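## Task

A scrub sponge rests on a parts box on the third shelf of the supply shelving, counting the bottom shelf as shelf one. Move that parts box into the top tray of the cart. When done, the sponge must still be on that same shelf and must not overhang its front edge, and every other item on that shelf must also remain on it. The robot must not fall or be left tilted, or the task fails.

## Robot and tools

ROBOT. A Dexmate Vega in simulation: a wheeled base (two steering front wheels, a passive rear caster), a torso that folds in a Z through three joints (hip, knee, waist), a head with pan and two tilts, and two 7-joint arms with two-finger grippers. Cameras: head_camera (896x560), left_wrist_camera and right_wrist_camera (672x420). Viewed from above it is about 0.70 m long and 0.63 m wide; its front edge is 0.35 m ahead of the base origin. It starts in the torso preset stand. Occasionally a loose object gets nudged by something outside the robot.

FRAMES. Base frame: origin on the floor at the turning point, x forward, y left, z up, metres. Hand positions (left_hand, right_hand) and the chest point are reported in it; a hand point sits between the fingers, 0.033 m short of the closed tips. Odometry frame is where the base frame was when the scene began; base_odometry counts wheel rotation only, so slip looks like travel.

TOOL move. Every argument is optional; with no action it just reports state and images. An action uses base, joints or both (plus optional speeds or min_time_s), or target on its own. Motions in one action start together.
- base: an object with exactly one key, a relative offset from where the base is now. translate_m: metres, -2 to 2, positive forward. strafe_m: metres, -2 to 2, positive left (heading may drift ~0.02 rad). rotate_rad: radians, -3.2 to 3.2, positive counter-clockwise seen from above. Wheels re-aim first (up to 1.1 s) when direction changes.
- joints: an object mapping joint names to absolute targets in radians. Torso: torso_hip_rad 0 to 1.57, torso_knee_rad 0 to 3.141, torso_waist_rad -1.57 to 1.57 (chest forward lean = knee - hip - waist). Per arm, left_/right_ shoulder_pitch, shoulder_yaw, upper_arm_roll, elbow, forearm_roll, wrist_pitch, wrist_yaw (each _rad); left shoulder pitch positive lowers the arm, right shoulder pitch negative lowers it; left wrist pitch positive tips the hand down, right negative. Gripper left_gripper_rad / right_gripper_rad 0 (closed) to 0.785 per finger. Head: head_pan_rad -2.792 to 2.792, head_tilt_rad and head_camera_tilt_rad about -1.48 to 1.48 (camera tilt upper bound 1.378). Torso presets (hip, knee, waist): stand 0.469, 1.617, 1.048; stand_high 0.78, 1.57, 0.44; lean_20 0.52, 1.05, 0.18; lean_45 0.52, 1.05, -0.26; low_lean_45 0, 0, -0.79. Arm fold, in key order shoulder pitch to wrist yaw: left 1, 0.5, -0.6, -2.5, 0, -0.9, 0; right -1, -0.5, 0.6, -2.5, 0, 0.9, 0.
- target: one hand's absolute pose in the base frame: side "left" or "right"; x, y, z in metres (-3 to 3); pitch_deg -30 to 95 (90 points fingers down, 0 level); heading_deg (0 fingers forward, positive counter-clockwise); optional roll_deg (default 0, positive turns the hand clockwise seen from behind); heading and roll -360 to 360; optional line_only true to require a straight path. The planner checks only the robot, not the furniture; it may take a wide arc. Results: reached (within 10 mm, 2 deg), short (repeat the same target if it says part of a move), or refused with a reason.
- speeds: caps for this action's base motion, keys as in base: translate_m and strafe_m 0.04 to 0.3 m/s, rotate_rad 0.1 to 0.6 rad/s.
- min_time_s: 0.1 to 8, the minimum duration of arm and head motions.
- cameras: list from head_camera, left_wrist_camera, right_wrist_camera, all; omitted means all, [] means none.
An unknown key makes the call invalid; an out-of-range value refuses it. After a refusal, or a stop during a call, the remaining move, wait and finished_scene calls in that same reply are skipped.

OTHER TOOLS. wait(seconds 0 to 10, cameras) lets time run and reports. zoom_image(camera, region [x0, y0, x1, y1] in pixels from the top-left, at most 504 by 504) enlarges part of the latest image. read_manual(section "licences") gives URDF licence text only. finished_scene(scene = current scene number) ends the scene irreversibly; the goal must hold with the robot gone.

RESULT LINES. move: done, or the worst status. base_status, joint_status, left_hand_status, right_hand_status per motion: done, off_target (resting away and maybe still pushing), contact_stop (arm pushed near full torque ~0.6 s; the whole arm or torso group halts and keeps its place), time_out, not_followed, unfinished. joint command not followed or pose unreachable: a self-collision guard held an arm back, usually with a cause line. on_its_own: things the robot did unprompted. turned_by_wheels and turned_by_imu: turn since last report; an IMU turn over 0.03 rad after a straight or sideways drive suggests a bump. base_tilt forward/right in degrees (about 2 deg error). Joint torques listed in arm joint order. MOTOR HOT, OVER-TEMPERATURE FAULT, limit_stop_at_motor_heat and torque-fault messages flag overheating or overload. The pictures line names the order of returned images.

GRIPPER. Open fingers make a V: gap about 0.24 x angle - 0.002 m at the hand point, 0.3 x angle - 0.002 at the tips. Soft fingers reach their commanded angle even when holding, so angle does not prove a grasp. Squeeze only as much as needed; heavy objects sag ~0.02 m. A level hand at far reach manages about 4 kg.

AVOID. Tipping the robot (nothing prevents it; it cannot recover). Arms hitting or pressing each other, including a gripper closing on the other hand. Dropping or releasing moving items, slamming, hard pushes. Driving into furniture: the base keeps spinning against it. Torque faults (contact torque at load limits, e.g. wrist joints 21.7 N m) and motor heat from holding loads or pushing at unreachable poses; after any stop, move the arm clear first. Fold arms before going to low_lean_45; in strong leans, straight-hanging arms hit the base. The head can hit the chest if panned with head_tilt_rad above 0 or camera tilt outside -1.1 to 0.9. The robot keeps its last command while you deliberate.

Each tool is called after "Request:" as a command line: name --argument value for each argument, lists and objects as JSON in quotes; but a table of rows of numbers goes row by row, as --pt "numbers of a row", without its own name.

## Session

Request:
move --joints '{"head_pan_rad": -0.6, "head_camera_tilt_rad": 0.3}' --cameras '["head_camera"]'

Scene clock: 1.07 s.
Joint torques (N m): left_arm=[8.19 1.32 1.19 -4.25 -0.04 -2.87 0.07] | right_arm=[-4.25 0.13 0.89 -5.61 -0.04 3.34 0.15]
move: done
base_odometry: x=+0.000 y=+0.000 heading=+0.000
turned_by_wheels: +0.000
turned_by_imu: +0.000
base_tilt: forward=+0.1 right=+0.4
base_status: not commanded
joint_positions: torso_hip_rad=+0.469 torso_knee_rad=+1.617 torso_waist_rad=+1.048 left_shoulder_pitch_rad=+2.198 left_shoulder_yaw_rad=+0.003 left_upper_arm_roll_rad=+0.005 left_elbow_rad=-1.088 left_forearm_roll_rad=-0.002 left_wrist_pitch_rad=-0.498 left_wrist_yaw_rad=-0.008 left_gripper_rad=+0.005 right_shoulder_pitch_rad=-2.186 right_shoulder_yaw_rad=+0.017 right_upper_arm_roll_rad=+0.012 right_elbow_rad=-1.116 right_forearm_roll_rad=-0.006 right_wrist_pitch_rad=+0.502 right_wrist_yaw_rad=+0.010 right_gripper_rad=+0.005 head_pan_rad=-0.599 head_tilt_rad=+0.000 head_camera_tilt_rad=+0.299
joint_status: all done
chest: x=-0.0111 y=+0.0000 z=+1.4155 quat_wxyz=(+0.999, +0.000, +0.050, +0.000) (m; base frame)
left_hand: x=+0.1936 y=+0.2243 z=+0.6017 quat_wxyz=(+0.416, +0.003, +0.909, -0.006) pitch_deg=+40.8 heading_deg=-0.9 roll_deg=-0.6 back=up (m; base frame)
right_hand: x=+0.2193 y=-0.2262 z=+0.6163 quat_wxyz=(+0.436, +0.005, +0.900, +0.003) pitch_deg=+38.2 heading_deg=+0.0 roll_deg=+0.7 back=up (m; base frame)
pictures: head_camera
camera_calibration:
head_camera: T_world_to_cam=[[-0.551064, -0.831236, 0.0733177, -0.123213], [-0.345676, 0.147426, -0.9267, 1.39348], [0.759498, -0.536015, -0.36858, 0.567359], [0, 0, 0, 1]] pos_world=[-0.0171118, -0.00374196, 1.50949]

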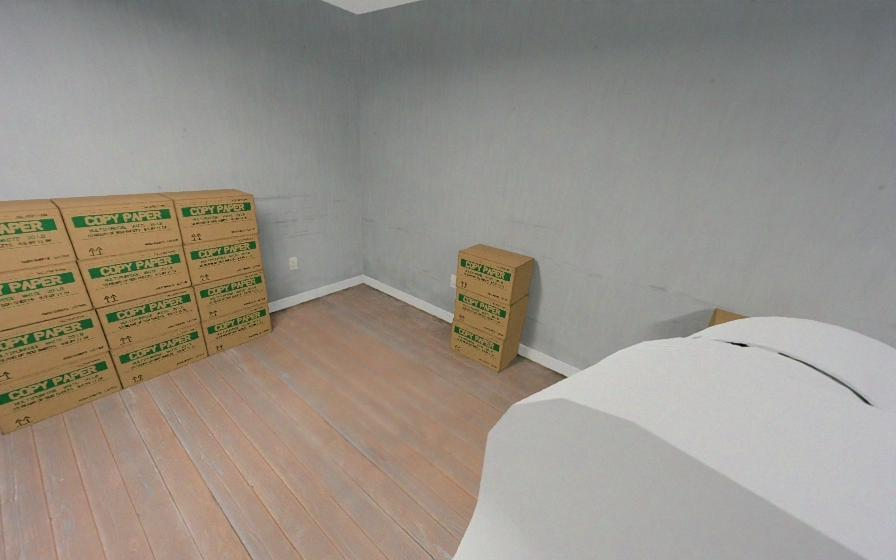

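Request:
move --joints '{"head_pan_rad": -2.2, "head_camera_tilt_rad": 0.2}' --cameras '["head_camera"]'

Scene clock: 3.07 s.
Joint torques (N m): left_arm=[8.2 1.31 1.31 -3.44 -0.02 -2.95 -0.01] | right_arm=[-3.57 0.46 0.42 -3.8 -0.06 2.6 0.01]
move: done
base_odometry: x=+0.000 y=+0.000 heading=+0.000
turned_by_wheels: +0.000
turned_by_imu: +0.001
base_tilt: forward=+0.1 right=+0.3
base_status: not commanded
joint_positions: torso_hip_rad=+0.469 torso_knee_rad=+1.617 torso_waist_rad=+1.048 left_shoulder_pitch_rad=+2.198 left_shoulder_yaw_rad=+0.003 left_upper_arm_roll_rad=+0.005 left_elbow_rad=-1.088 left_forearm_roll_rad=-0.002 left_wrist_pitch_rad=-0.498 left_wrist_yaw_rad=-0.008 left_gripper_rad=+0.005 right_shoulder_pitch_rad=-2.186 right_shoulder_yaw_rad=+0.017 right_upper_arm_roll_rad=+0.012 right_elbow_rad=-1.116 right_forearm_roll_rad=-0.006 right_wrist_pitch_rad=+0.502 right_wrist_yaw_rad=+0.010 right_gripper_rad=+0.005 head_pan_rad=-2.199 head_tilt_rad=+0.000 head_camera_tilt_rad=+0.201
joint_status: all done
chest: x=-0.0111 y=+0.0000 z=+1.4155 quat_wxyz=(+0.999, +0.000, +0.050, +0.000) (m; base frame)
left_hand: x=+0.1936 y=+0.2243 z=+0.6017 quat_wxyz=(+0.416, +0.003, +0.909, -0.006) pitch_deg=+40.8 heading_deg=-0.9 roll_deg=-0.6 back=up (m; base frame)
right_hand: x=+0.2193 y=-0.2262 z=+0.6163 quat_wxyz=(+0.436, +0.005, +0.900, +0.003) pitch_deg=+38.2 heading_deg=+0.0 roll_deg=+0.7 back=up (m; base frame)
pictures: head_camera
camera_calibration:
head_camera: T_world_to_cam=[[-0.807591, 0.581217, 0.0999202, -0.182758], [0.000126617, 0.169601, -0.985513, 1.50778], [-0.589743, -0.795878, -0.137042, 0.118524], [0, 0, 0, 1]] pos_world=[-0.0778856, -0.0551686, 1.52044]

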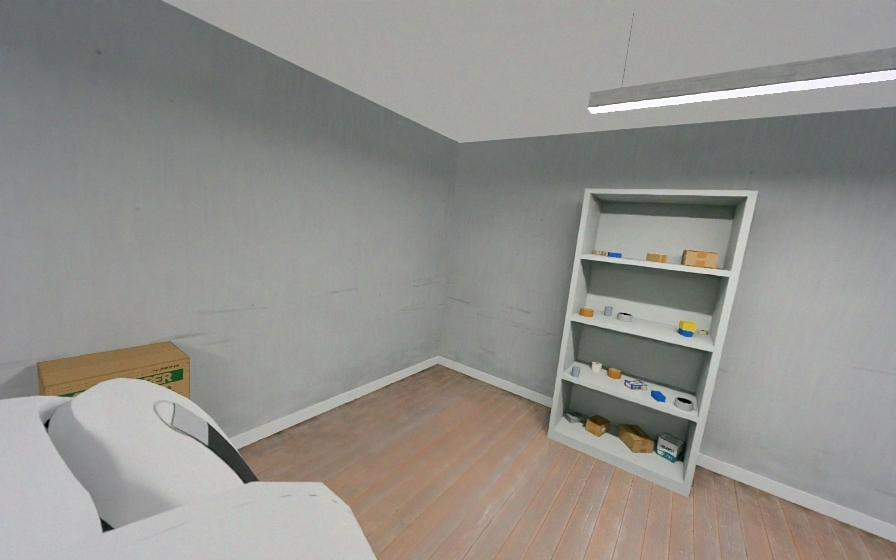

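Request:
move --base '{"rotate_rad": -2.745}' --joints '{"head_pan_rad": 0.0, "head_camera_tilt_rad": 0.3,"right_shoulder_pitch_rad":-1.769,"right_shoulder_yaw_rad":-0.818,"right_upper_arm_roll_rad":0.255,"right_elbow_rad":-2.42,"right_forearm_roll_rad":1.236,"right_wrist_pitch_rad":-0.917,"right_wrist_yaw_rad":-0.494,"right_gripper_rad":0.5}' --cameras '["head_camera"]'

Scene clock: 11.43 s.
Joint torques (N m): left_arm=[7.43 0.78 1.41 -3.8 -0.03 -3.51 0] | right_arm=[14.75 -7.11 9.85 -9.98 -0.1 2.45 -0.28]
move: done
base_odometry: x=+0.000 y=+0.000 heading=-2.742
turned_by_wheels: -2.742
turned_by_imu: -2.666
base_tilt: forward=+0.1 right=+0.3
base_status: done
joint_positions: torso_hip_rad=+0.469 torso_knee_rad=+1.617 torso_waist_rad=+1.048 left_shoulder_pitch_rad=+2.198 left_shoulder_yaw_rad=+0.003 left_upper_arm_roll_rad=+0.005 left_elbow_rad=-1.088 left_forearm_roll_rad=-0.002 left_wrist_pitch_rad=-0.498 left_wrist_yaw_rad=-0.008 left_gripper_rad=+0.005 right_shoulder_pitch_rad=-1.771 right_shoulder_yaw_rad=-0.814 right_upper_arm_roll_rad=+0.253 right_elbow_rad=-2.415 right_forearm_roll_rad=+1.231 right_wrist_pitch_rad=-0.912 right_wrist_yaw_rad=-0.492 right_gripper_rad=+0.500 head_pan_rad=-0.001 head_tilt_rad=+0.000 head_camera_tilt_rad=+0.299
joint_status: all done
chest: x=-0.0111 y=+0.0000 z=+1.4155 quat_wxyz=(+0.999, +0.000, +0.050, +0.000) (m; base frame)
left_hand: x=+0.1936 y=+0.2243 z=+0.6017 quat_wxyz=(+0.416, +0.003, +0.909, -0.006) pitch_deg=+40.8 heading_deg=-0.9 roll_deg=-0.6 back=up (m; base frame)
right_hand: x=+0.5605 y=-0.2597 z=+1.0772 quat_wxyz=(+0.497, -0.072, +0.863, +0.045) pitch_deg=+30.1 heading_deg=+9.9 roll_deg=+0.3 back=up (m; base frame)
pictures: head_camera
camera_calibration:
head_camera: T_world_to_cam=[[0.0111054, -0.999796, 0.0168682, 0.00441097], [-0.384936, -0.0198437, -0.92273, 1.38456], [0.922876, 0.00375407, -0.385078, 0.604635], [0, 0, 0, 1]] pos_world=[-0.0250855, 0.029615, 1.51033]

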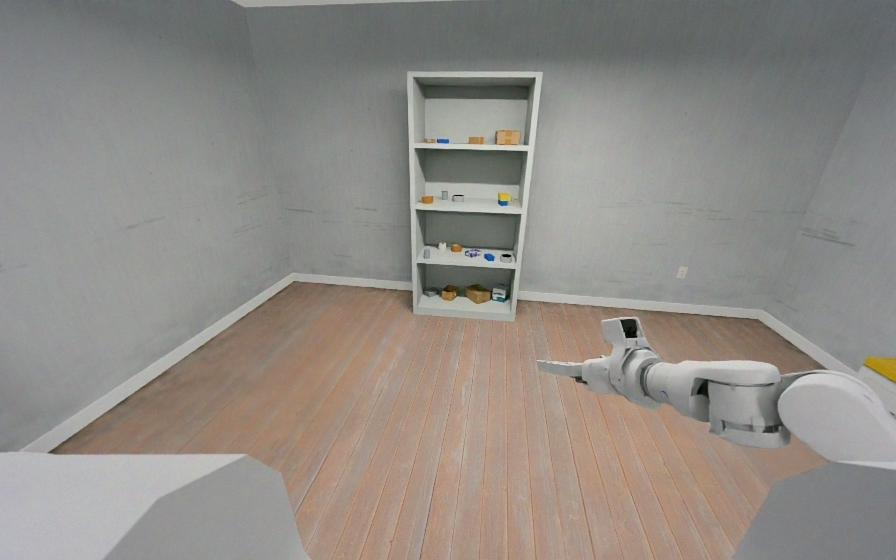

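Request:
move --base '{"rotate_rad": -0.058}' --cameras '[]'

Request:
move --base '{"translate_m": 1.80}' --cameras '["head_camera","right_wrist_camera"]'

Request:
zoom_image --camera "right_wrist_camera" --region '[200, 110, 460, 310]'

Scene clock: 12.97 s.
Joint torques (N m): left_arm=[6.41 0.24 1.29 -3.86 0 -2.05 0.06] | right_arm=[12.99 -7.4 9.65 -8.83 -0.38 2.54 -0.38]
move: done
base_odometry: x=+0.000 y=+0.000 heading=-2.800
turned_by_wheels: -0.058
turned_by_imu: -0.056
base_tilt: forward=+0.2 right=+0.3
base_status: done
joint_positions: torso_hip_rad=+0.469 torso_knee_rad=+1.617 torso_waist_rad=+1.048 left_shoulder_pitch_rad=+2.198 left_shoulder_yaw_rad=+0.003 left_upper_arm_roll_rad=+0.005 left_elbow_rad=-1.088 left_forearm_roll_rad=-0.002 left_wrist_pitch_rad=-0.498 left_wrist_yaw_rad=-0.008 left_gripper_rad=+0.005 right_shoulder_pitch_rad=-1.769 right_shoulder_yaw_rad=-0.818 right_upper_arm_roll_rad=+0.254 right_elbow_rad=-2.419 right_forearm_roll_rad=+1.236 right_wrist_pitch_rad=-0.917 right_wrist_yaw_rad=-0.494 right_gripper_rad=+0.500 head_pan_rad=-0.001 head_tilt_rad=+0.000 head_camera_tilt_rad=+0.299
joint_status: not commanded
chest: x=-0.0111 y=+0.0000 z=+1.4155 quat_wxyz=(+0.999, +0.000, +0.050, +0.000) (m; base frame)
left_hand: x=+0.1936 y=+0.2243 z=+0.6017 quat_wxyz=(+0.416, +0.003, +0.909, -0.006) pitch_deg=+40.8 heading_deg=-0.9 roll_deg=-0.6 back=up (m; base frame)
right_hand: x=+0.5597 y=-0.2580 z=+1.0786 quat_wxyz=(+0.497, -0.076, +0.863, +0.044) pitch_deg=+30.1 heading_deg=+10.1 roll_deg=+0.1 back=up (m; base frame)
pictures: none
No camera images: "cameras" was empty.

Scene clock: 20.97 s.
Joint torques (N m): left_arm=[6.76 -0.3 1.12 -3.28 -0.04 -2.87 0.12] | right_arm=[12.88 -8.26 9.42 -9.26 -0.25 1.95 0.1]
move: done
base_odometry: x=-1.698 y=-0.599 heading=-2.801
turned_by_wheels: -0.001
turned_by_imu: -0.010
base_tilt: forward=+0.2 right=+0.3
base_status: done
joint_positions: torso_hip_rad=+0.469 torso_knee_rad=+1.617 torso_waist_rad=+1.048 left_shoulder_pitch_rad=+2.198 left_shoulder_yaw_rad=+0.003 left_upper_arm_roll_rad=+0.005 left_elbow_rad=-1.088 left_forearm_roll_rad=-0.002 left_wrist_pitch_rad=-0.498 left_wrist_yaw_rad=-0.008 left_gripper_rad=+0.005 right_shoulder_pitch_rad=-1.769 right_shoulder_yaw_rad=-0.818 right_upper_arm_roll_rad=+0.255 right_elbow_rad=-2.420 right_forearm_roll_rad=+1.236 right_wrist_pitch_rad=-0.917 right_wrist_yaw_rad=-0.494 right_gripper_rad=+0.500 head_pan_rad=-0.001 head_tilt_rad=+0.000 head_camera_tilt_rad=+0.299
joint_status: not commanded
chest: x=-0.0110 y=+0.0000 z=+1.4155 quat_wxyz=(+0.999, +0.000, +0.050, +0.000) (m; base frame)
left_hand: x=+0.1936 y=+0.2243 z=+0.6016 quat_wxyz=(+0.416, +0.003, +0.909, -0.006) pitch_deg=+40.8 heading_deg=-0.9 roll_deg=-0.6 back=up (m; base frame)
right_hand: x=+0.5597 y=-0.2579 z=+1.0787 quat_wxyz=(+0.497, -0.076, +0.863, +0.044) pitch_deg=+30.1 heading_deg=+10.1 roll_deg=+0.1 back=up (m; base frame)
pictures: head_camera, right_wrist_camera
camera_calibration:
head_camera: T_world_to_cam=[[0.0111074, -0.999796, 0.0168677, 0.00441071], [-0.385058, -0.0198445, -0.922679, 1.38452], [0.922826, 0.00375349, -0.385199, 0.604725], [0, 0, 0, 1]] pos_world=[-0.024986, 0.029615, 1.51033]
right_wrist_camera: T_world_to_cam=[[0.140293, -0.989403, 0.0374227, -0.381959], [-0.617526, -0.116982, -0.777802, 1.20595], [0.773937, 0.0860109, -0.627394, 0.420741], [0, 0, 0, 1]] pos_world=[0.472666, -0.273025, 1.21626]

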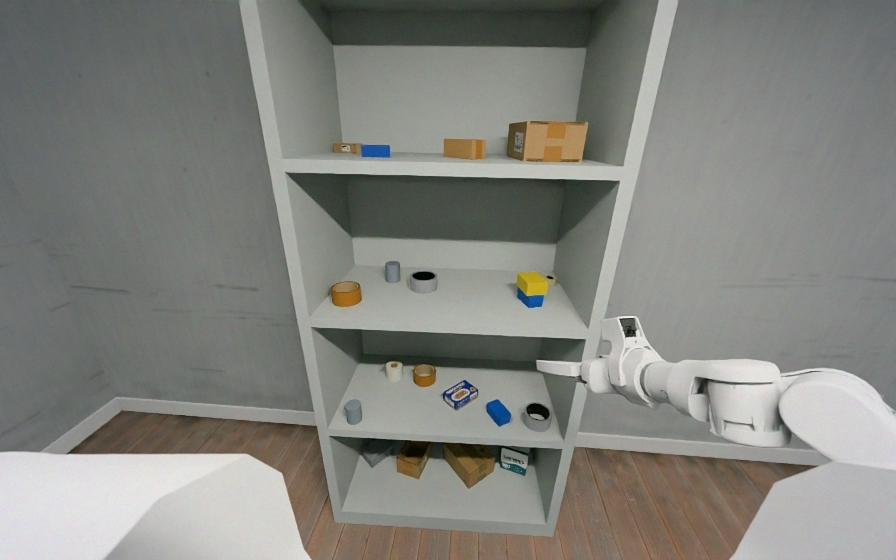

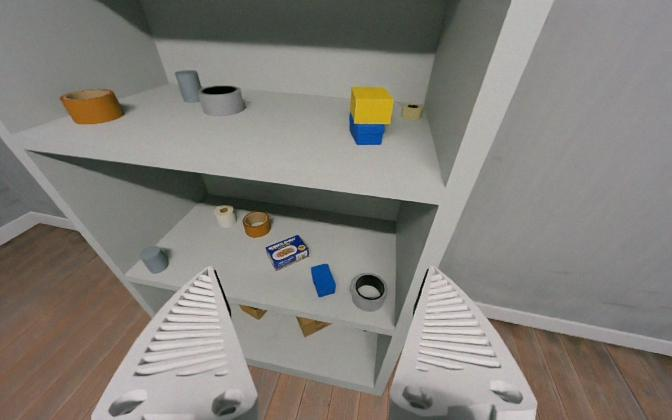

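Scaled by 1.938 from the camera's 672x420 image, which has a finer 960x600 frame.

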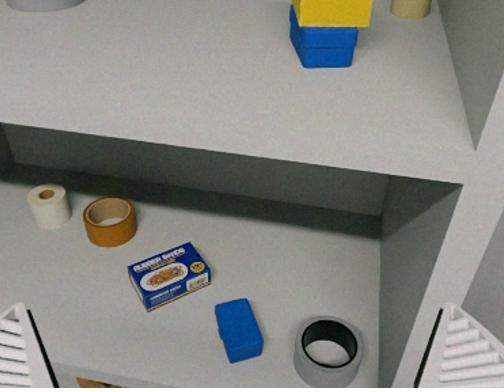

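Request:
move --base '{"translate_m": 0.32}' --cameras '["head_camera","right_wrist_camera"]'

Request:
zoom_image --camera "right_wrist_camera" --region '[200, 110, 460, 310]'

Scene clock: 24.43 s.
Joint torques (N m): left_arm=[7.25 -0.37 1.22 -4.78 -0.18 -2.93 0.03] | right_arm=[13.64 -5.64 8.88 -8.34 -0.42 2.76 -0.15]
move: done
base_odometry: x=-2.000 y=-0.705 heading=-2.802
turned_by_wheels: -0.001
turned_by_imu: -0.002
base_tilt: forward=+0.1 right=+0.3
base_status: done
joint_positions: torso_hip_rad=+0.469 torso_knee_rad=+1.617 torso_waist_rad=+1.048 left_shoulder_pitch_rad=+2.198 left_shoulder_yaw_rad=+0.003 left_upper_arm_roll_rad=+0.005 left_elbow_rad=-1.088 left_forearm_roll_rad=-0.002 left_wrist_pitch_rad=-0.498 left_wrist_yaw_rad=-0.008 left_gripper_rad=+0.005 right_shoulder_pitch_rad=-1.769 right_shoulder_yaw_rad=-0.818 right_upper_arm_roll_rad=+0.255 right_elbow_rad=-2.420 right_forearm_roll_rad=+1.236 right_wrist_pitch_rad=-0.917 right_wrist_yaw_rad=-0.494 right_gripper_rad=+0.500 head_pan_rad=-0.001 head_tilt_rad=+0.000 head_camera_tilt_rad=+0.299
joint_status: not commanded
chest: x=-0.0110 y=+0.0000 z=+1.4155 quat_wxyz=(+0.999, +0.000, +0.050, +0.000) (m; base frame)
left_hand: x=+0.1936 y=+0.2243 z=+0.6016 quat_wxyz=(+0.416, +0.003, +0.909, -0.006) pitch_deg=+40.8 heading_deg=-0.9 roll_deg=-0.6 back=up (m; base frame)
right_hand: x=+0.5597 y=-0.2579 z=+1.0787 quat_wxyz=(+0.497, -0.076, +0.863, +0.044) pitch_deg=+30.1 heading_deg=+10.1 roll_deg=+0.1 back=up (m; base frame)
pictures: head_camera, right_wrist_camera
camera_calibration:
head_camera: T_world_to_cam=[[0.0111074, -0.999796, 0.0168677, 0.00441071], [-0.385058, -0.0198445, -0.922679, 1.38452], [0.922826, 0.00375349, -0.385199, 0.604725], [0, 0, 0, 1]] pos_world=[-0.024986, 0.029615, 1.51033]
right_wrist_camera: T_world_to_cam=[[0.140293, -0.989403, 0.0374227, -0.381959], [-0.617526, -0.116982, -0.777802, 1.20595], [0.773937, 0.0860109, -0.627394, 0.420741], [0, 0, 0, 1]] pos_world=[0.472666, -0.273025, 1.21626]

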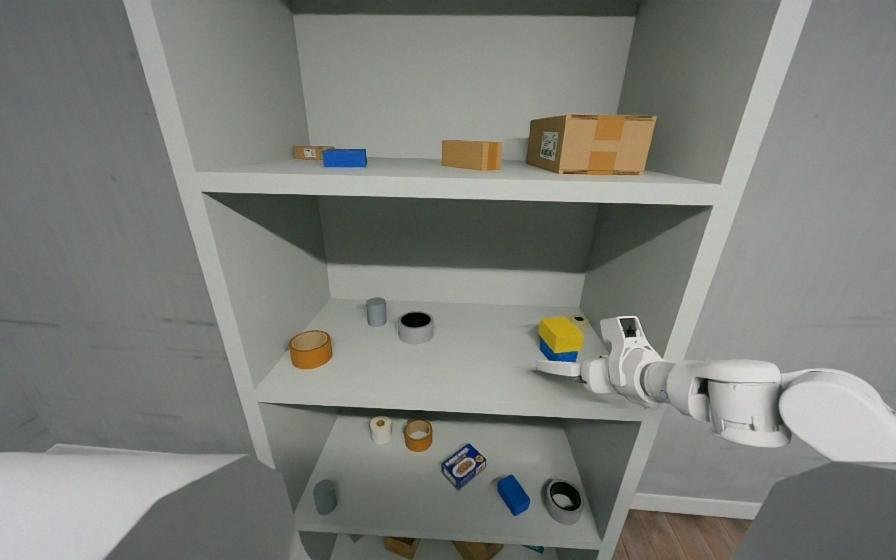

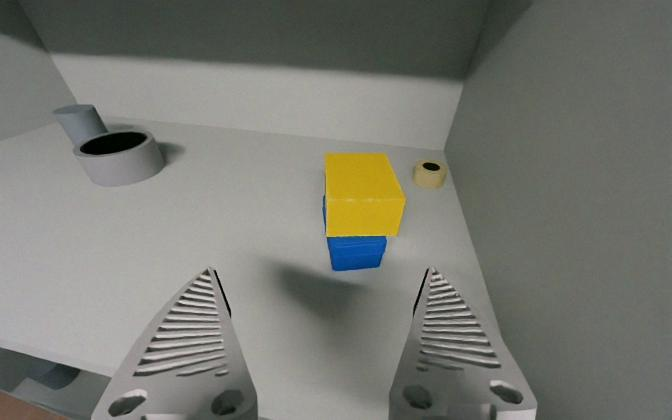

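Scaled by 1.938 from the camera's 672x420 image, which has a finer 960x600 frame.

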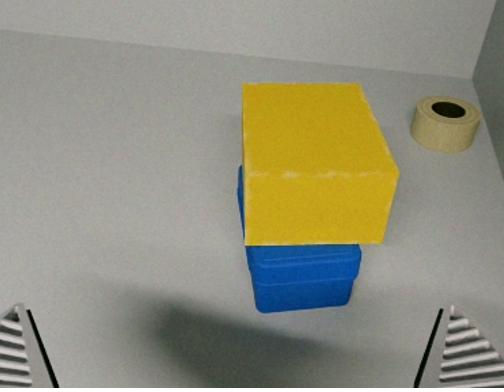

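Request:
move --target '{"side":"right","x":0.703,"y":-0.273,"z":1.060,"pitch_deg":30,"heading_deg":11}' --cameras '["right_wrist_camera"]'

Request:
move --joints '{"right_gripper_rad":0.21}' --cameras '[]'

Request:
move --target '{"side":"right","x":0.703,"y":-0.26,"z":1.095,"pitch_deg":30,"heading_deg":11}' --cameras '["right_wrist_camera"]'

Scene clock: 29.23 s.
Joint torques (N m): left_arm=[7.91 0.67 1.24 -4.94 -0.04 -2.82 0.18] | right_arm=[18.85 -5.69 5.33 -4.77 -0.34 2.57 0.06]
move: done
base_odometry: x=-2.000 y=-0.705 heading=-2.802
turned_by_wheels: +0.000
turned_by_imu: +0.001
base_tilt: forward=+0.2 right=+0.3
base_status: not commanded
joint_positions: torso_hip_rad=+0.469 torso_knee_rad=+1.617 torso_waist_rad=+1.048 left_shoulder_pitch_rad=+2.198 left_shoulder_yaw_rad=+0.003 left_upper_arm_roll_rad=+0.005 left_elbow_rad=-1.088 left_forearm_roll_rad=-0.002 left_wrist_pitch_rad=-0.498 left_wrist_yaw_rad=-0.008 left_gripper_rad=+0.005 right_shoulder_pitch_rad=-1.244 right_shoulder_yaw_rad=-0.834 right_upper_arm_roll_rad=-0.168 right_elbow_rad=-1.918 right_forearm_roll_rad=+1.056 right_wrist_pitch_rad=-0.835 right_wrist_yaw_rad=-0.278 right_gripper_rad=+0.500 head_pan_rad=-0.001 head_tilt_rad=+0.000 head_camera_tilt_rad=+0.299
joint_status: not commanded
chest: x=-0.0110 y=+0.0000 z=+1.4155 quat_wxyz=(+0.999, +0.000, +0.050, +0.000) (m; base frame)
left_hand: x=+0.1936 y=+0.2243 z=+0.6016 quat_wxyz=(+0.416, +0.003, +0.909, -0.006) pitch_deg=+40.8 heading_deg=-0.9 roll_deg=-0.6 back=up (m; base frame)
right_hand: x=+0.7014 y=-0.2729 z=+1.0597 quat_wxyz=(+0.497, -0.083, +0.862, +0.048) pitch_deg=+30.0 heading_deg=+11.0 roll_deg=+0.0 back=up (m; base frame)
right_hand_status: reached (straight line, planned for 2.0 s): 2 mm and 0.0 deg off.
pictures: right_wrist_camera
camera_calibration:
right_wrist_camera: T_world_to_cam=[[0.155905, -0.987032, 0.0382278, -0.427137], [-0.614075, -0.127163, -0.778936, 1.27299], [0.773696, 0.0979654, -0.625937, 0.302349], [0, 0, 0, 1]] pos_world=[0.614376, -0.28934, 1.19716]

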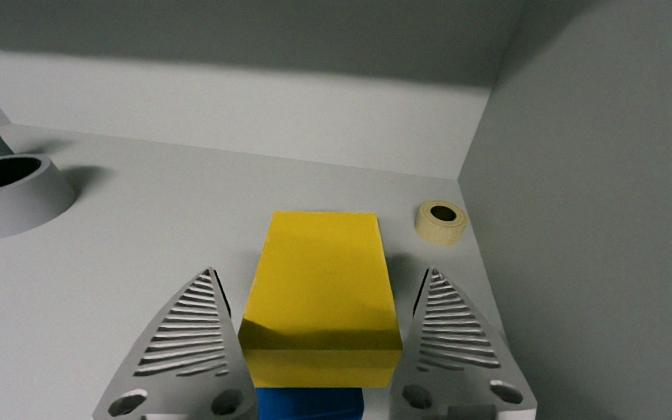

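Scene clock: 30.07 s.
Joint torques (N m): left_arm=[6.17 0.12 1.42 -3.9 -0.14 -3.06 0.09] | right_arm=[20.76 -4.31 5.56 -6.29 -0.27 3.68 0.37]
move: done
base_odometry: x=-2.000 y=-0.705 heading=-2.802
turned_by_wheels: +0.000
turned_by_imu: +0.000
base_tilt: forward=+0.1 right=+0.3
base_status: not commanded
joint_positions: torso_hip_rad=+0.469 torso_knee_rad=+1.617 torso_waist_rad=+1.048 left_shoulder_pitch_rad=+2.198 left_shoulder_yaw_rad=+0.003 left_upper_arm_roll_rad=+0.005 left_elbow_rad=-1.088 left_forearm_roll_rad=-0.002 left_wrist_pitch_rad=-0.498 left_wrist_yaw_rad=-0.008 left_gripper_rad=+0.005 right_shoulder_pitch_rad=-1.239 right_shoulder_yaw_rad=-0.833 right_upper_arm_roll_rad=-0.171 right_elbow_rad=-1.914 right_forearm_roll_rad=+1.055 right_wrist_pitch_rad=-0.834 right_wrist_yaw_rad=-0.276 right_gripper_rad=+0.211 head_pan_rad=-0.001 head_tilt_rad=+0.000 head_camera_tilt_rad=+0.299
joint_status: all done
chest: x=-0.0110 y=+0.0000 z=+1.4155 quat_wxyz=(+0.999, +0.000, +0.050, +0.000) (m; base frame)
left_hand: x=+0.1936 y=+0.2243 z=+0.6016 quat_wxyz=(+0.416, +0.003, +0.909, -0.006) pitch_deg=+40.8 heading_deg=-0.9 roll_deg=-0.6 back=up (m; base frame)
right_hand: x=+0.7025 y=-0.2730 z=+1.0596 quat_wxyz=(+0.497, -0.083, +0.862, +0.048) pitch_deg=+30.0 heading_deg=+11.0 roll_deg=+0.0 back=up (m; base frame)
pictures: none
No camera images: "cameras" was empty.

Scene clock: 31.93 s.
Joint torques (N m): left_arm=[6.78 1.09 1.45 -4.68 -0.04 -2.64 0.02] | right_arm=[20.72 -3.57 10.97 -10.09 -0.25 2.7 -0.25]
move: done
base_odometry: x=-2.000 y=-0.705 heading=-2.802
turned_by_wheels: +0.000
turned_by_imu: +0.000
base_tilt: forward=+0.2 right=+0.4
base_status: not commanded
joint_positions: torso_hip_rad=+0.469 torso_knee_rad=+1.617 torso_waist_rad=+1.048 left_shoulder_pitch_rad=+2.198 left_shoulder_yaw_rad=+0.003 left_upper_arm_roll_rad=+0.005 left_elbow_rad=-1.088 left_forearm_roll_rad=-0.002 left_wrist_pitch_rad=-0.498 left_wrist_yaw_rad=-0.008 left_gripper_rad=+0.005 right_shoulder_pitch_rad=-1.184 right_shoulder_yaw_rad=-0.812 right_upper_arm_roll_rad=-0.146 right_elbow_rad=-1.964 right_forearm_roll_rad=+1.124 right_wrist_pitch_rad=-0.935 right_wrist_yaw_rad=-0.353 right_gripper_rad=+0.211 head_pan_rad=-0.001 head_tilt_rad=+0.000 head_camera_tilt_rad=+0.299
joint_status: not commanded
chest: x=-0.0110 y=+0.0000 z=+1.4155 quat_wxyz=(+0.999, +0.000, +0.050, +0.000) (m; base frame)
left_hand: x=+0.1936 y=+0.2243 z=+0.6016 quat_wxyz=(+0.416, +0.003, +0.909, -0.006) pitch_deg=+40.8 heading_deg=-0.9 roll_deg=-0.6 back=up (m; base frame)
right_hand: x=+0.7028 y=-0.2606 z=+1.0923 quat_wxyz=(+0.497, -0.083, +0.862, +0.048) pitch_deg=+30.1 heading_deg=+11.0 roll_deg=+0.0 back=up (m; base frame)
right_hand_status: reached (straight line, planned for 0.7 s): 3 mm and 0.1 deg off.
pictures: right_wrist_camera
camera_calibration:
right_wrist_camera: T_world_to_cam=[[0.15618, -0.986981, 0.0384155, -0.416851], [-0.614685, -0.127565, -0.778389, 1.30048], [0.773156, 0.0979557, -0.626605, 0.321681], [0, 0, 0, 1]] pos_world=[0.615777, -0.27704, 1.22986]

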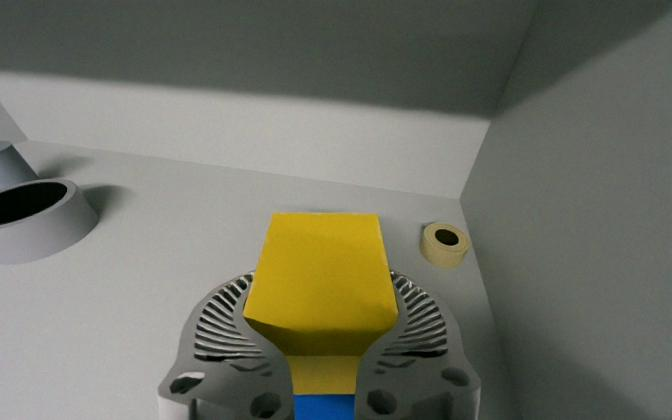

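Request:
move --target '{"side":"right","x":0.72,"y":-0.06,"z":1.055,"pitch_deg":30,"heading_deg":11}' --cameras '[]'

Request:
move --target '{"side":"right","x":0.72,"y":-0.06,"z":1.004,"pitch_deg":30,"heading_deg":11}' --cameras '["right_wrist_camera"]'

Scene clock: 35.43 s.
Joint torques (N m): left_arm=[6.62 0.27 0.73 -4.72 -0.01 -2.49 0.25] | right_arm=[23.21 2.54 3.79 -6.67 -0.62 3.63 -0.19]
move: done
base_odometry: x=-2.000 y=-0.705 heading=-2.802
turned_by_wheels: +0.000
turned_by_imu: +0.001
base_tilt: forward=+0.1 right=+0.4
base_status: not commanded
joint_positions: torso_hip_rad=+0.469 torso_knee_rad=+1.617 torso_waist_rad=+1.048 left_shoulder_pitch_rad=+2.198 left_shoulder_yaw_rad=+0.003 left_upper_arm_roll_rad=+0.005 left_elbow_rad=-1.088 left_forearm_roll_rad=-0.002 left_wrist_pitch_rad=-0.498 left_wrist_yaw_rad=-0.008 left_gripper_rad=+0.005 right_shoulder_pitch_rad=-1.015 right_shoulder_yaw_rad=-0.387 right_upper_arm_roll_rad=-0.514 right_elbow_rad=-1.857 right_forearm_roll_rad=+0.975 right_wrist_pitch_rad=-0.903 right_wrist_yaw_rad=-0.698 right_gripper_rad=+0.211 head_pan_rad=-0.001 head_tilt_rad=+0.000 head_camera_tilt_rad=+0.299
joint_status: not commanded
chest: x=-0.0110 y=+0.0000 z=+1.4155 quat_wxyz=(+0.999, +0.000, +0.050, +0.000) (m; base frame)
left_hand: x=+0.1936 y=+0.2243 z=+0.6016 quat_wxyz=(+0.416, +0.003, +0.909, -0.006) pitch_deg=+40.8 heading_deg=-0.9 roll_deg=-0.6 back=up (m; base frame)
right_hand: x=+0.7198 y=-0.0629 z=+1.0546 quat_wxyz=(+0.497, -0.083, +0.862, +0.048) pitch_deg=+30.1 heading_deg=+11.0 roll_deg=+0.0 back=up (m; base frame)
right_hand_status: reached (straight line, planned for 1.7 s): 3 mm and 0.1 deg off.
pictures: none
No camera images: "cameras" was empty.

Scene clock: 37.93 s.
Joint torques (N m): left_arm=[6.41 -0.1 1.28 -4.6 -0.09 -2.35 0.07] | right_arm=[-17.32 -3.46 -9.24 16.31 2.84 -8.05 1.43]
move: done
base_odometry: x=-2.000 y=-0.705 heading=-2.802
turned_by_wheels: +0.000
turned_by_imu: +0.000
base_tilt: forward=+0.2 right=+0.3
base_status: not commanded
joint_positions: torso_hip_rad=+0.469 torso_knee_rad=+1.616 torso_waist_rad=+1.048 left_shoulder_pitch_rad=+2.198 left_shoulder_yaw_rad=+0.003 left_upper_arm_roll_rad=+0.005 left_elbow_rad=-1.088 left_forearm_roll_rad=-0.002 left_wrist_pitch_rad=-0.498 left_wrist_yaw_rad=-0.008 left_gripper_rad=+0.005 right_shoulder_pitch_rad=-1.054 right_shoulder_yaw_rad=-0.398 right_upper_arm_roll_rad=-0.582 right_elbow_rad=-1.770 right_forearm_roll_rad=+0.882 right_wrist_pitch_rad=-0.761 right_wrist_yaw_rad=-0.617 right_gripper_rad=+0.211 head_pan_rad=-0.001 head_tilt_rad=+0.000 head_camera_tilt_rad=+0.299
joint_status: not commanded
chest: x=-0.0124 y=+0.0000 z=+1.4155 quat_wxyz=(+0.999, +0.000, +0.049, +0.000) (m; base frame)
left_hand: x=+0.1936 y=+0.2243 z=+0.6020 quat_wxyz=(+0.417, +0.003, +0.909, -0.006) pitch_deg=+40.7 heading_deg=-0.9 roll_deg=-0.6 back=up (m; base frame)
right_hand: x=+0.7209 y=-0.0602 z=+1.0097 quat_wxyz=(+0.501, -0.082, +0.860, +0.048) pitch_deg=+29.5 heading_deg=+10.9 roll_deg=+0.0 back=up (m; base frame)
right_hand_status: reached (straight line, planned for 0.8 s): 6 mm and 0.5 deg off.
pictures: right_wrist_camera
camera_calibration:
right_wrist_camera: T_world_to_cam=[[0.15426, -0.987313, 0.037649, -0.21662], [-0.607701, -0.124856, -0.78429, 1.27394], [0.77904, 0.0981053, -0.619251, 0.224541], [0, 0, 0, 1]] pos_world=[0.632666, -0.076841, 1.14635]

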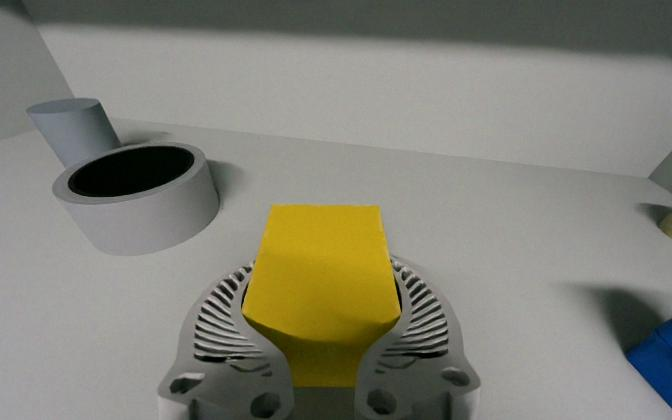

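Request:
move --joints '{"right_gripper_rad":0.46}' --cameras '[]'

Request:
move --target '{"side":"right","x":0.63,"y":-0.08,"z":1.08,"pitch_deg":32,"heading_deg":12}' --cameras '[]'

Request:
move --target '{"side":"right","x":0.58,"y":-0.295,"z":1.08,"pitch_deg":35,"heading_deg":13}' --cameras '["head_camera","right_wrist_camera"]'

Request:
zoom_image --camera "right_wrist_camera" --region '[200, 110, 460, 310]'

Scene clock: 39.73 s.
Joint torques (N m): left_arm=[6.45 -0.35 1.37 -4.44 -0.07 -2.8 -0.02] | right_arm=[-7.14 -2.37 -4.16 7.43 1.41 -5.07 0.58]
move: done
base_odometry: x=-2.000 y=-0.705 heading=-2.802
turned_by_wheels: +0.000
turned_by_imu: +0.001
base_tilt: forward=+0.1 right=+0.3
base_status: not commanded
joint_positions: torso_hip_rad=+0.469 torso_knee_rad=+1.617 torso_waist_rad=+1.048 left_shoulder_pitch_rad=+2.198 left_shoulder_yaw_rad=+0.003 left_upper_arm_roll_rad=+0.005 left_elbow_rad=-1.088 left_forearm_roll_rad=-0.002 left_wrist_pitch_rad=-0.498 left_wrist_yaw_rad=-0.008 left_gripper_rad=+0.005 right_shoulder_pitch_rad=-1.055 right_shoulder_yaw_rad=-0.398 right_upper_arm_roll_rad=-0.583 right_elbow_rad=-1.768 right_forearm_roll_rad=+0.881 right_wrist_pitch_rad=-0.759 right_wrist_yaw_rad=-0.616 right_gripper_rad=+0.460 head_pan_rad=-0.001 head_tilt_rad=+0.000 head_camera_tilt_rad=+0.299
joint_status: all done
chest: x=-0.0122 y=+0.0000 z=+1.4155 quat_wxyz=(+0.999, +0.000, +0.049, +0.000) (m; base frame)
left_hand: x=+0.1936 y=+0.2243 z=+0.6020 quat_wxyz=(+0.417, +0.003, +0.909, -0.006) pitch_deg=+40.7 heading_deg=-0.9 roll_deg=-0.6 back=up (m; base frame)
right_hand: x=+0.7205 y=-0.0601 z=+1.0075 quat_wxyz=(+0.500, -0.082, +0.861, +0.048) pitch_deg=+29.7 heading_deg=+11.0 roll_deg=+0.0 back=up (m; base frame)
pictures: none
No camera images: "cameras" was empty.

Scene clock: 43.00 s.
Joint torques (N m): left_arm=[7.37 0.08 1.11 -3.92 -0.02 -3.18 -0.04] | right_arm=[8.64 0.32 7.11 -10.69 0.25 3.19 -0.34]
move: done
base_odometry: x=-2.000 y=-0.705 heading=-2.801
turned_by_wheels: +0.000
turned_by_imu: +0.001
base_tilt: forward=+0.1 right=+0.3
base_status: not commanded
joint_positions: torso_hip_rad=+0.469 torso_knee_rad=+1.617 torso_waist_rad=+1.048 left_shoulder_pitch_rad=+2.198 left_shoulder_yaw_rad=+0.003 left_upper_arm_roll_rad=+0.005 left_elbow_rad=-1.088 left_forearm_roll_rad=-0.002 left_wrist_pitch_rad=-0.498 left_wrist_yaw_rad=-0.008 left_gripper_rad=+0.005 right_shoulder_pitch_rad=-1.197 right_shoulder_yaw_rad=-0.421 right_upper_arm_roll_rad=-0.344 right_elbow_rad=-2.204 right_forearm_roll_rad=+1.197 right_wrist_pitch_rad=-1.113 right_wrist_yaw_rad=-0.921 right_gripper_rad=+0.460 head_pan_rad=-0.001 head_tilt_rad=+0.000 head_camera_tilt_rad=+0.299
joint_status: not commanded
chest: x=-0.0112 y=+0.0000 z=+1.4155 quat_wxyz=(+0.999, +0.000, +0.050, +0.000) (m; base frame)
left_hand: x=+0.1935 y=+0.2243 z=+0.6017 quat_wxyz=(+0.416, +0.003, +0.909, -0.006) pitch_deg=+40.8 heading_deg=-0.9 roll_deg=-0.6 back=up (m; base frame)
right_hand: x=+0.6316 y=-0.0795 z=+1.0778 quat_wxyz=(+0.481, -0.091, +0.870, +0.051) pitch_deg=+32.1 heading_deg=+12.0 roll_deg=+0.1 back=up (m; base frame)
right_hand_status: reached (straight line, planned for 1.7 s): 3 mm and 0.1 deg off.
pictures: none
No camera images: "cameras" was empty.

Scene clock: 47.00 s.
Joint torques (N m): left_arm=[7.17 0.73 1.11 -4.32 -0.07 -2.62 -0.02] | right_arm=[5.01 -10.56 10.3 -3.84 -0.03 3.14 0.23]
move: done
base_odometry: x=-2.000 y=-0.705 heading=-2.801
turned_by_wheels: +0.000
turned_by_imu: +0.001
base_tilt: forward=+0.1 right=+0.3
base_status: not commanded
joint_positions: torso_hip_rad=+0.469 torso_knee_rad=+1.617 torso_waist_rad=+1.048 left_shoulder_pitch_rad=+2.198 left_shoulder_yaw_rad=+0.003 left_upper_arm_roll_rad=+0.005 left_elbow_rad=-1.088 left_forearm_roll_rad=-0.002 left_wrist_pitch_rad=-0.498 left_wrist_yaw_rad=-0.008 left_gripper_rad=+0.005 right_shoulder_pitch_rad=-1.620 right_shoulder_yaw_rad=-0.880 right_upper_arm_roll_rad=+0.296 right_elbow_rad=-2.260 right_forearm_roll_rad=+1.271 right_wrist_pitch_rad=-1.076 right_wrist_yaw_rad=-0.333 right_gripper_rad=+0.460 head_pan_rad=-0.001 head_tilt_rad=+0.000 head_camera_tilt_rad=+0.299
joint_status: not commanded
chest: x=-0.0112 y=+0.0000 z=+1.4155 quat_wxyz=(+0.999, +0.000, +0.050, +0.000) (m; base frame)
left_hand: x=+0.1935 y=+0.2243 z=+0.6017 quat_wxyz=(+0.416, +0.003, +0.909, -0.006) pitch_deg=+40.8 heading_deg=-0.9 roll_deg=-0.6 back=up (m; base frame)
right_hand: x=+0.5802 y=-0.2935 z=+1.0793 quat_wxyz=(+0.459, -0.100, +0.881, +0.052) pitch_deg=+35.0 heading_deg=+13.0 roll_deg=+0.0 back=up (m; base frame)
right_hand_status: reached (straight line, planned for 2.5 s): 2 mm and 0.0 deg off.
pictures: head_camera, right_wrist_camera
camera_calibration:
head_camera: T_world_to_cam=[[0.0111959, -0.999796, 0.0168309, 0.00447111], [-0.384813, -0.0198436, -0.922781, 1.3846], [0.922927, 0.00385466, -0.384957, 0.604542], [0, 0, 0, 1]] pos_world=[-0.0251853, 0.0296154, 1.51033]
right_wrist_camera: T_world_to_cam=[[0.193546, -0.980228, 0.0411457, -0.452375], [-0.673017, -0.163169, -0.721404, 1.17275], [0.713854, 0.111933, -0.691291, 0.519769], [0, 0, 0, 1]] pos_world=[0.505796, -0.310254, 1.22395]

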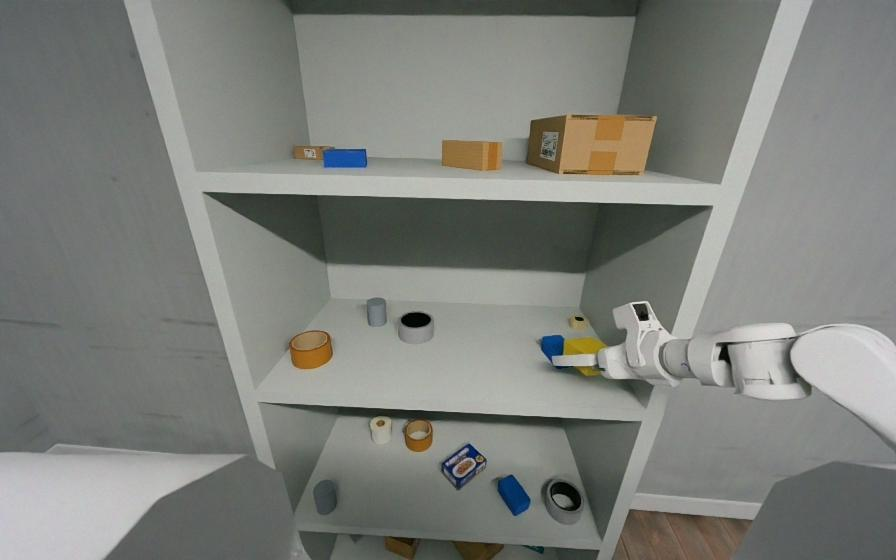

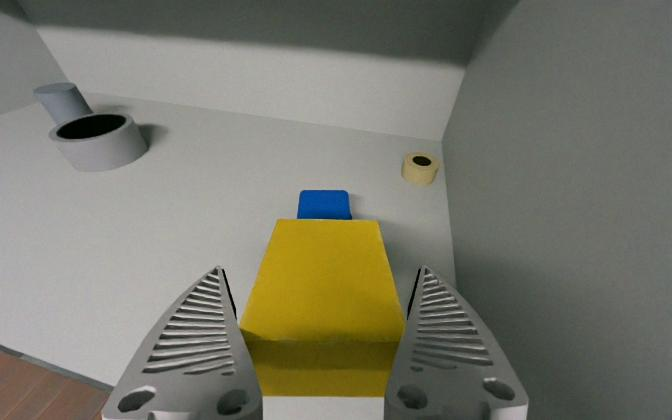

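Scaled by 1.938 from the camera's 672x420 image, which has a finer 960x600 frame.

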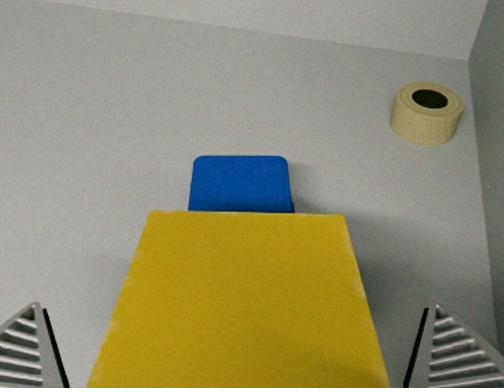

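Request:
move --target '{"side":"right","x":0.72,"y":-0.07,"z":1.075,"pitch_deg":30,"heading_deg":11}' --cameras '["right_wrist_camera"]'

Request:
move --target '{"side":"right","x":0.72,"y":-0.07,"z":1.012,"pitch_deg":30,"heading_deg":11}' --cameras '["right_wrist_camera"]'

Request:
zoom_image --camera "right_wrist_camera" --region '[160, 180, 500, 420]'

Scene clock: 51.93 s.
Joint torques (N m): left_arm=[6.95 0.92 1.18 -3.83 -0.06 -2.56 0.06] | right_arm=[23.75 1.92 3.38 -6.78 -0.45 2.23 -0.48]
move: done
base_odometry: x=-2.000 y=-0.705 heading=-2.801
turned_by_wheels: +0.000
turned_by_imu: +0.001
base_tilt: forward=+0.2 right=+0.3
base_status: not commanded
joint_positions: torso_hip_rad=+0.469 torso_knee_rad=+1.617 torso_waist_rad=+1.048 left_shoulder_pitch_rad=+2.198 left_shoulder_yaw_rad=+0.003 left_upper_arm_roll_rad=+0.005 left_elbow_rad=-1.088 left_forearm_roll_rad=-0.002 left_wrist_pitch_rad=-0.498 left_wrist_yaw_rad=-0.008 left_gripper_rad=+0.005 right_shoulder_pitch_rad=-0.997 right_shoulder_yaw_rad=-0.406 right_upper_arm_roll_rad=-0.483 right_elbow_rad=-1.892 right_forearm_roll_rad=+1.036 right_wrist_pitch_rad=-0.950 right_wrist_yaw_rad=-0.730 right_gripper_rad=+0.460 head_pan_rad=-0.001 head_tilt_rad=+0.000 head_camera_tilt_rad=+0.299
joint_status: not commanded
chest: x=-0.0112 y=+0.0000 z=+1.4155 quat_wxyz=(+0.999, +0.000, +0.050, +0.000) (m; base frame)
left_hand: x=+0.1935 y=+0.2243 z=+0.6017 quat_wxyz=(+0.416, +0.003, +0.909, -0.006) pitch_deg=+40.8 heading_deg=-0.9 roll_deg=-0.6 back=up (m; base frame)
right_hand: x=+0.7189 y=-0.0724 z=+1.0742 quat_wxyz=(+0.497, -0.083, +0.863, +0.048) pitch_deg=+30.1 heading_deg=+11.0 roll_deg=+0.1 back=up (m; base frame)
right_hand_status: reached (straight line, planned for 2.8 s): 3 mm and 0.1 deg off.
pictures: right_wrist_camera
camera_calibration:
right_wrist_camera: T_world_to_cam=[[0.155861, -0.987064, 0.0375812, -0.231731], [-0.61512, -0.126758, -0.778177, 1.32044], [0.772874, 0.0981704, -0.62692, 0.279957], [0, 0, 0, 1]] pos_world=[0.631977, -0.0888408, 1.21176]

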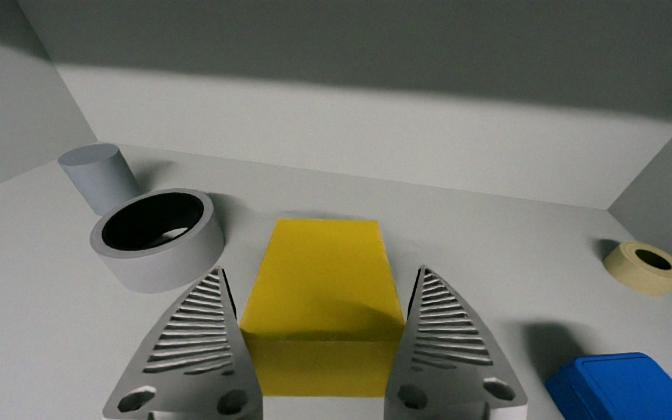

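Scene clock: 54.17 s.
Joint torques (N m): left_arm=[7.67 0.91 1.21 -4.45 0.03 -2.94 0.04] | right_arm=[7.41 -2.9 1.03 -1.84 -0.31 0.66 0.33]
move: done
base_odometry: x=-2.000 y=-0.705 heading=-2.801
turned_by_wheels: +0.000
turned_by_imu: +0.001
base_tilt: forward=+0.1 right=+0.4
base_status: not commanded
joint_positions: torso_hip_rad=+0.469 torso_knee_rad=+1.617 torso_waist_rad=+1.048 left_shoulder_pitch_rad=+2.198 left_shoulder_yaw_rad=+0.003 left_upper_arm_roll_rad=+0.005 left_elbow_rad=-1.088 left_forearm_roll_rad=-0.002 left_wrist_pitch_rad=-0.498 left_wrist_yaw_rad=-0.008 left_gripper_rad=+0.005 right_shoulder_pitch_rad=-1.050 right_shoulder_yaw_rad=-0.427 right_upper_arm_roll_rad=-0.567 right_elbow_rad=-1.795 right_forearm_roll_rad=+0.918 right_wrist_pitch_rad=-0.781 right_wrist_yaw_rad=-0.623 right_gripper_rad=+0.460 head_pan_rad=-0.001 head_tilt_rad=+0.000 head_camera_tilt_rad=+0.299
joint_status: not commanded
chest: x=-0.0112 y=+0.0000 z=+1.4155 quat_wxyz=(+0.999, +0.000, +0.050, +0.000) (m; base frame)
left_hand: x=+0.1935 y=+0.2243 z=+0.6017 quat_wxyz=(+0.416, +0.003, +0.909, -0.006) pitch_deg=+40.8 heading_deg=-0.9 roll_deg=-0.6 back=up (m; base frame)
right_hand: x=+0.7203 y=-0.0701 z=+1.0147 quat_wxyz=(+0.498, -0.083, +0.862, +0.048) pitch_deg=+29.9 heading_deg=+11.0 roll_deg=+0.0 back=up (m; base frame)
right_hand_status: reached (straight line, planned for 0.9 s): 3 mm and 0.1 deg off.
pictures: right_wrist_camera
camera_calibration:
right_wrist_camera: T_world_to_cam=[[0.155542, -0.987096, 0.0380578, -0.227734], [-0.612979, -0.126659, -0.779881, 1.27549], [0.774638, 0.0979759, -0.62477, 0.237782], [0, 0, 0, 1]] pos_world=[0.633074, -0.0865405, 1.15195]

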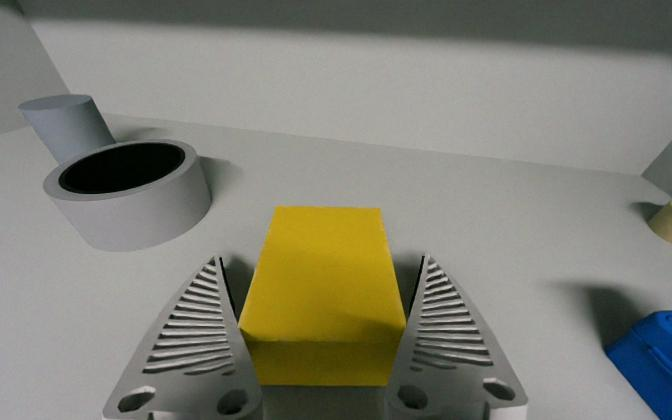

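Scaled by 1.482 from the camera's 672x420 image, which has a finer 960x600 frame.

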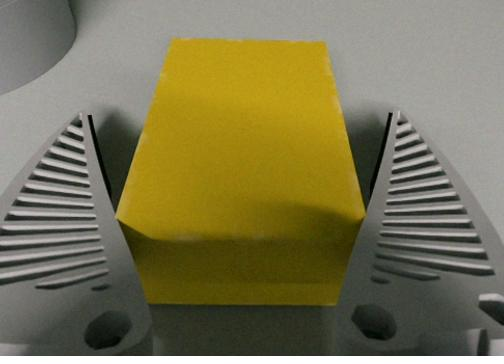

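Request:
move --joints '{"right_gripper_rad":0.72}' --cameras '["right_wrist_camera"]'

Request:
move --target '{"side":"right","x":0.63,"y":-0.085,"z":1.08,"pitch_deg":32,"heading_deg":12}' --cameras '["right_wrist_camera"]'

Scene clock: 55.17 s.
Joint torques (N m): left_arm=[8.71 0.2 0.98 -3.75 0 -3.16 -0.02] | right_arm=[8.11 -1.08 2.04 -4.49 -0.3 2.22 0.08]
move: done
base_odometry: x=-2.000 y=-0.705 heading=-2.801
turned_by_wheels: +0.000
turned_by_imu: +0.000
base_tilt: forward=+0.1 right=+0.3
base_status: not commanded
joint_positions: torso_hip_rad=+0.469 torso_knee_rad=+1.617 torso_waist_rad=+1.048 left_shoulder_pitch_rad=+2.198 left_shoulder_yaw_rad=+0.003 left_upper_arm_roll_rad=+0.005 left_elbow_rad=-1.088 left_forearm_roll_rad=-0.002 left_wrist_pitch_rad=-0.498 left_wrist_yaw_rad=-0.008 left_gripper_rad=+0.005 right_shoulder_pitch_rad=-1.052 right_shoulder_yaw_rad=-0.427 right_upper_arm_roll_rad=-0.570 right_elbow_rad=-1.791 right_forearm_roll_rad=+0.915 right_wrist_pitch_rad=-0.776 right_wrist_yaw_rad=-0.620 right_gripper_rad=+0.720 head_pan_rad=-0.001 head_tilt_rad=+0.000 head_camera_tilt_rad=+0.299
joint_status: all done
chest: x=-0.0112 y=+0.0000 z=+1.4155 quat_wxyz=(+0.999, +0.000, +0.050, +0.000) (m; base frame)
left_hand: x=+0.1935 y=+0.2243 z=+0.6017 quat_wxyz=(+0.416, +0.003, +0.909, -0.006) pitch_deg=+40.8 heading_deg=-0.9 roll_deg=-0.6 back=up (m; base frame)
right_hand: x=+0.7201 y=-0.0700 z=+1.0125 quat_wxyz=(+0.498, -0.083, +0.862, +0.048) pitch_deg=+30.0 heading_deg=+11.0 roll_deg=+0.0 back=up (m; base frame)
pictures: right_wrist_camera
camera_calibration:
right_wrist_camera: T_world_to_cam=[[0.155994, -0.987007, 0.0385156, -0.228329], [-0.613371, -0.127358, -0.779459, 1.27344], [0.774236, 0.0979663, -0.625269, 0.237441], [0, 0, 0, 1]] pos_world=[0.632875, -0.0864404, 1.14985]

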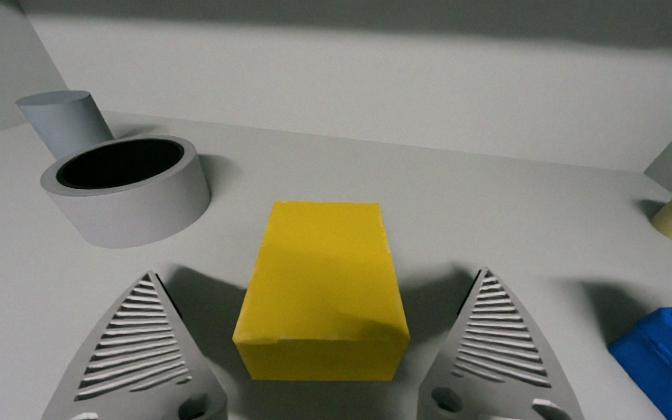

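Scene clock: 58.37 s.
Joint torques (N m): left_arm=[6.23 1.42 1.06 -3.61 -0.08 -3.71 0.17] | right_arm=[9.34 1.84 7.66 -10.93 -0.12 2.37 -0.25]
move: done
base_odometry: x=-2.000 y=-0.705 heading=-2.801
turned_by_wheels: +0.000
turned_by_imu: +0.001
base_tilt: forward=+0.1 right=+0.3
base_status: not commanded
joint_positions: torso_hip_rad=+0.469 torso_knee_rad=+1.617 torso_waist_rad=+1.048 left_shoulder_pitch_rad=+2.198 left_shoulder_yaw_rad=+0.003 left_upper_arm_roll_rad=+0.005 left_elbow_rad=-1.088 left_forearm_roll_rad=-0.002 left_wrist_pitch_rad=-0.498 left_wrist_yaw_rad=-0.008 left_gripper_rad=+0.005 right_shoulder_pitch_rad=-1.197 right_shoulder_yaw_rad=-0.450 right_upper_arm_roll_rad=-0.343 right_elbow_rad=-2.209 right_forearm_roll_rad=+1.219 right_wrist_pitch_rad=-1.097 right_wrist_yaw_rad=-0.922 right_gripper_rad=+0.720 head_pan_rad=-0.001 head_tilt_rad=+0.000 head_camera_tilt_rad=+0.299
joint_status: not commanded
chest: x=-0.0112 y=+0.0000 z=+1.4155 quat_wxyz=(+0.999, +0.000, +0.050, +0.000) (m; base frame)
left_hand: x=+0.1935 y=+0.2243 z=+0.6017 quat_wxyz=(+0.416, +0.003, +0.909, -0.006) pitch_deg=+40.8 heading_deg=-0.9 roll_deg=-0.6 back=up (m; base frame)
right_hand: x=+0.6311 y=-0.0845 z=+1.0786 quat_wxyz=(+0.482, -0.091, +0.870, +0.051) pitch_deg=+32.0 heading_deg=+12.0 roll_deg=+0.0 back=up (m; base frame)
right_hand_status: reached (straight line, planned for 1.7 s): 2 mm and 0.1 deg off.
pictures: right_wrist_camera
camera_calibration:
right_wrist_camera: T_world_to_cam=[[0.174589, -0.98386, 0.0392235, -0.2436], [-0.638186, -0.143404, -0.756409, 1.25802], [0.749825, 0.107029, -0.652922, 0.395095], [0, 0, 0, 1]] pos_world=[0.549126, -0.101551, 1.21909]

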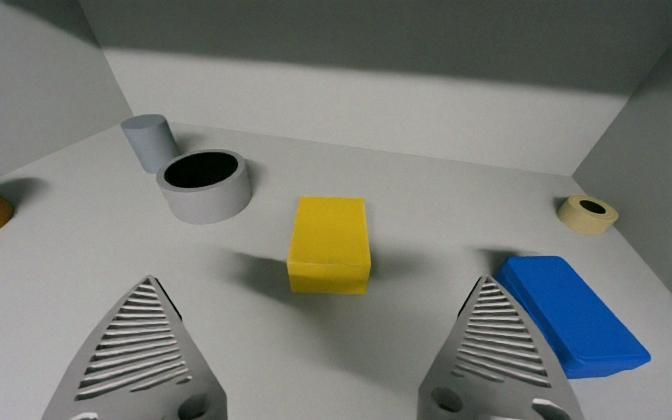

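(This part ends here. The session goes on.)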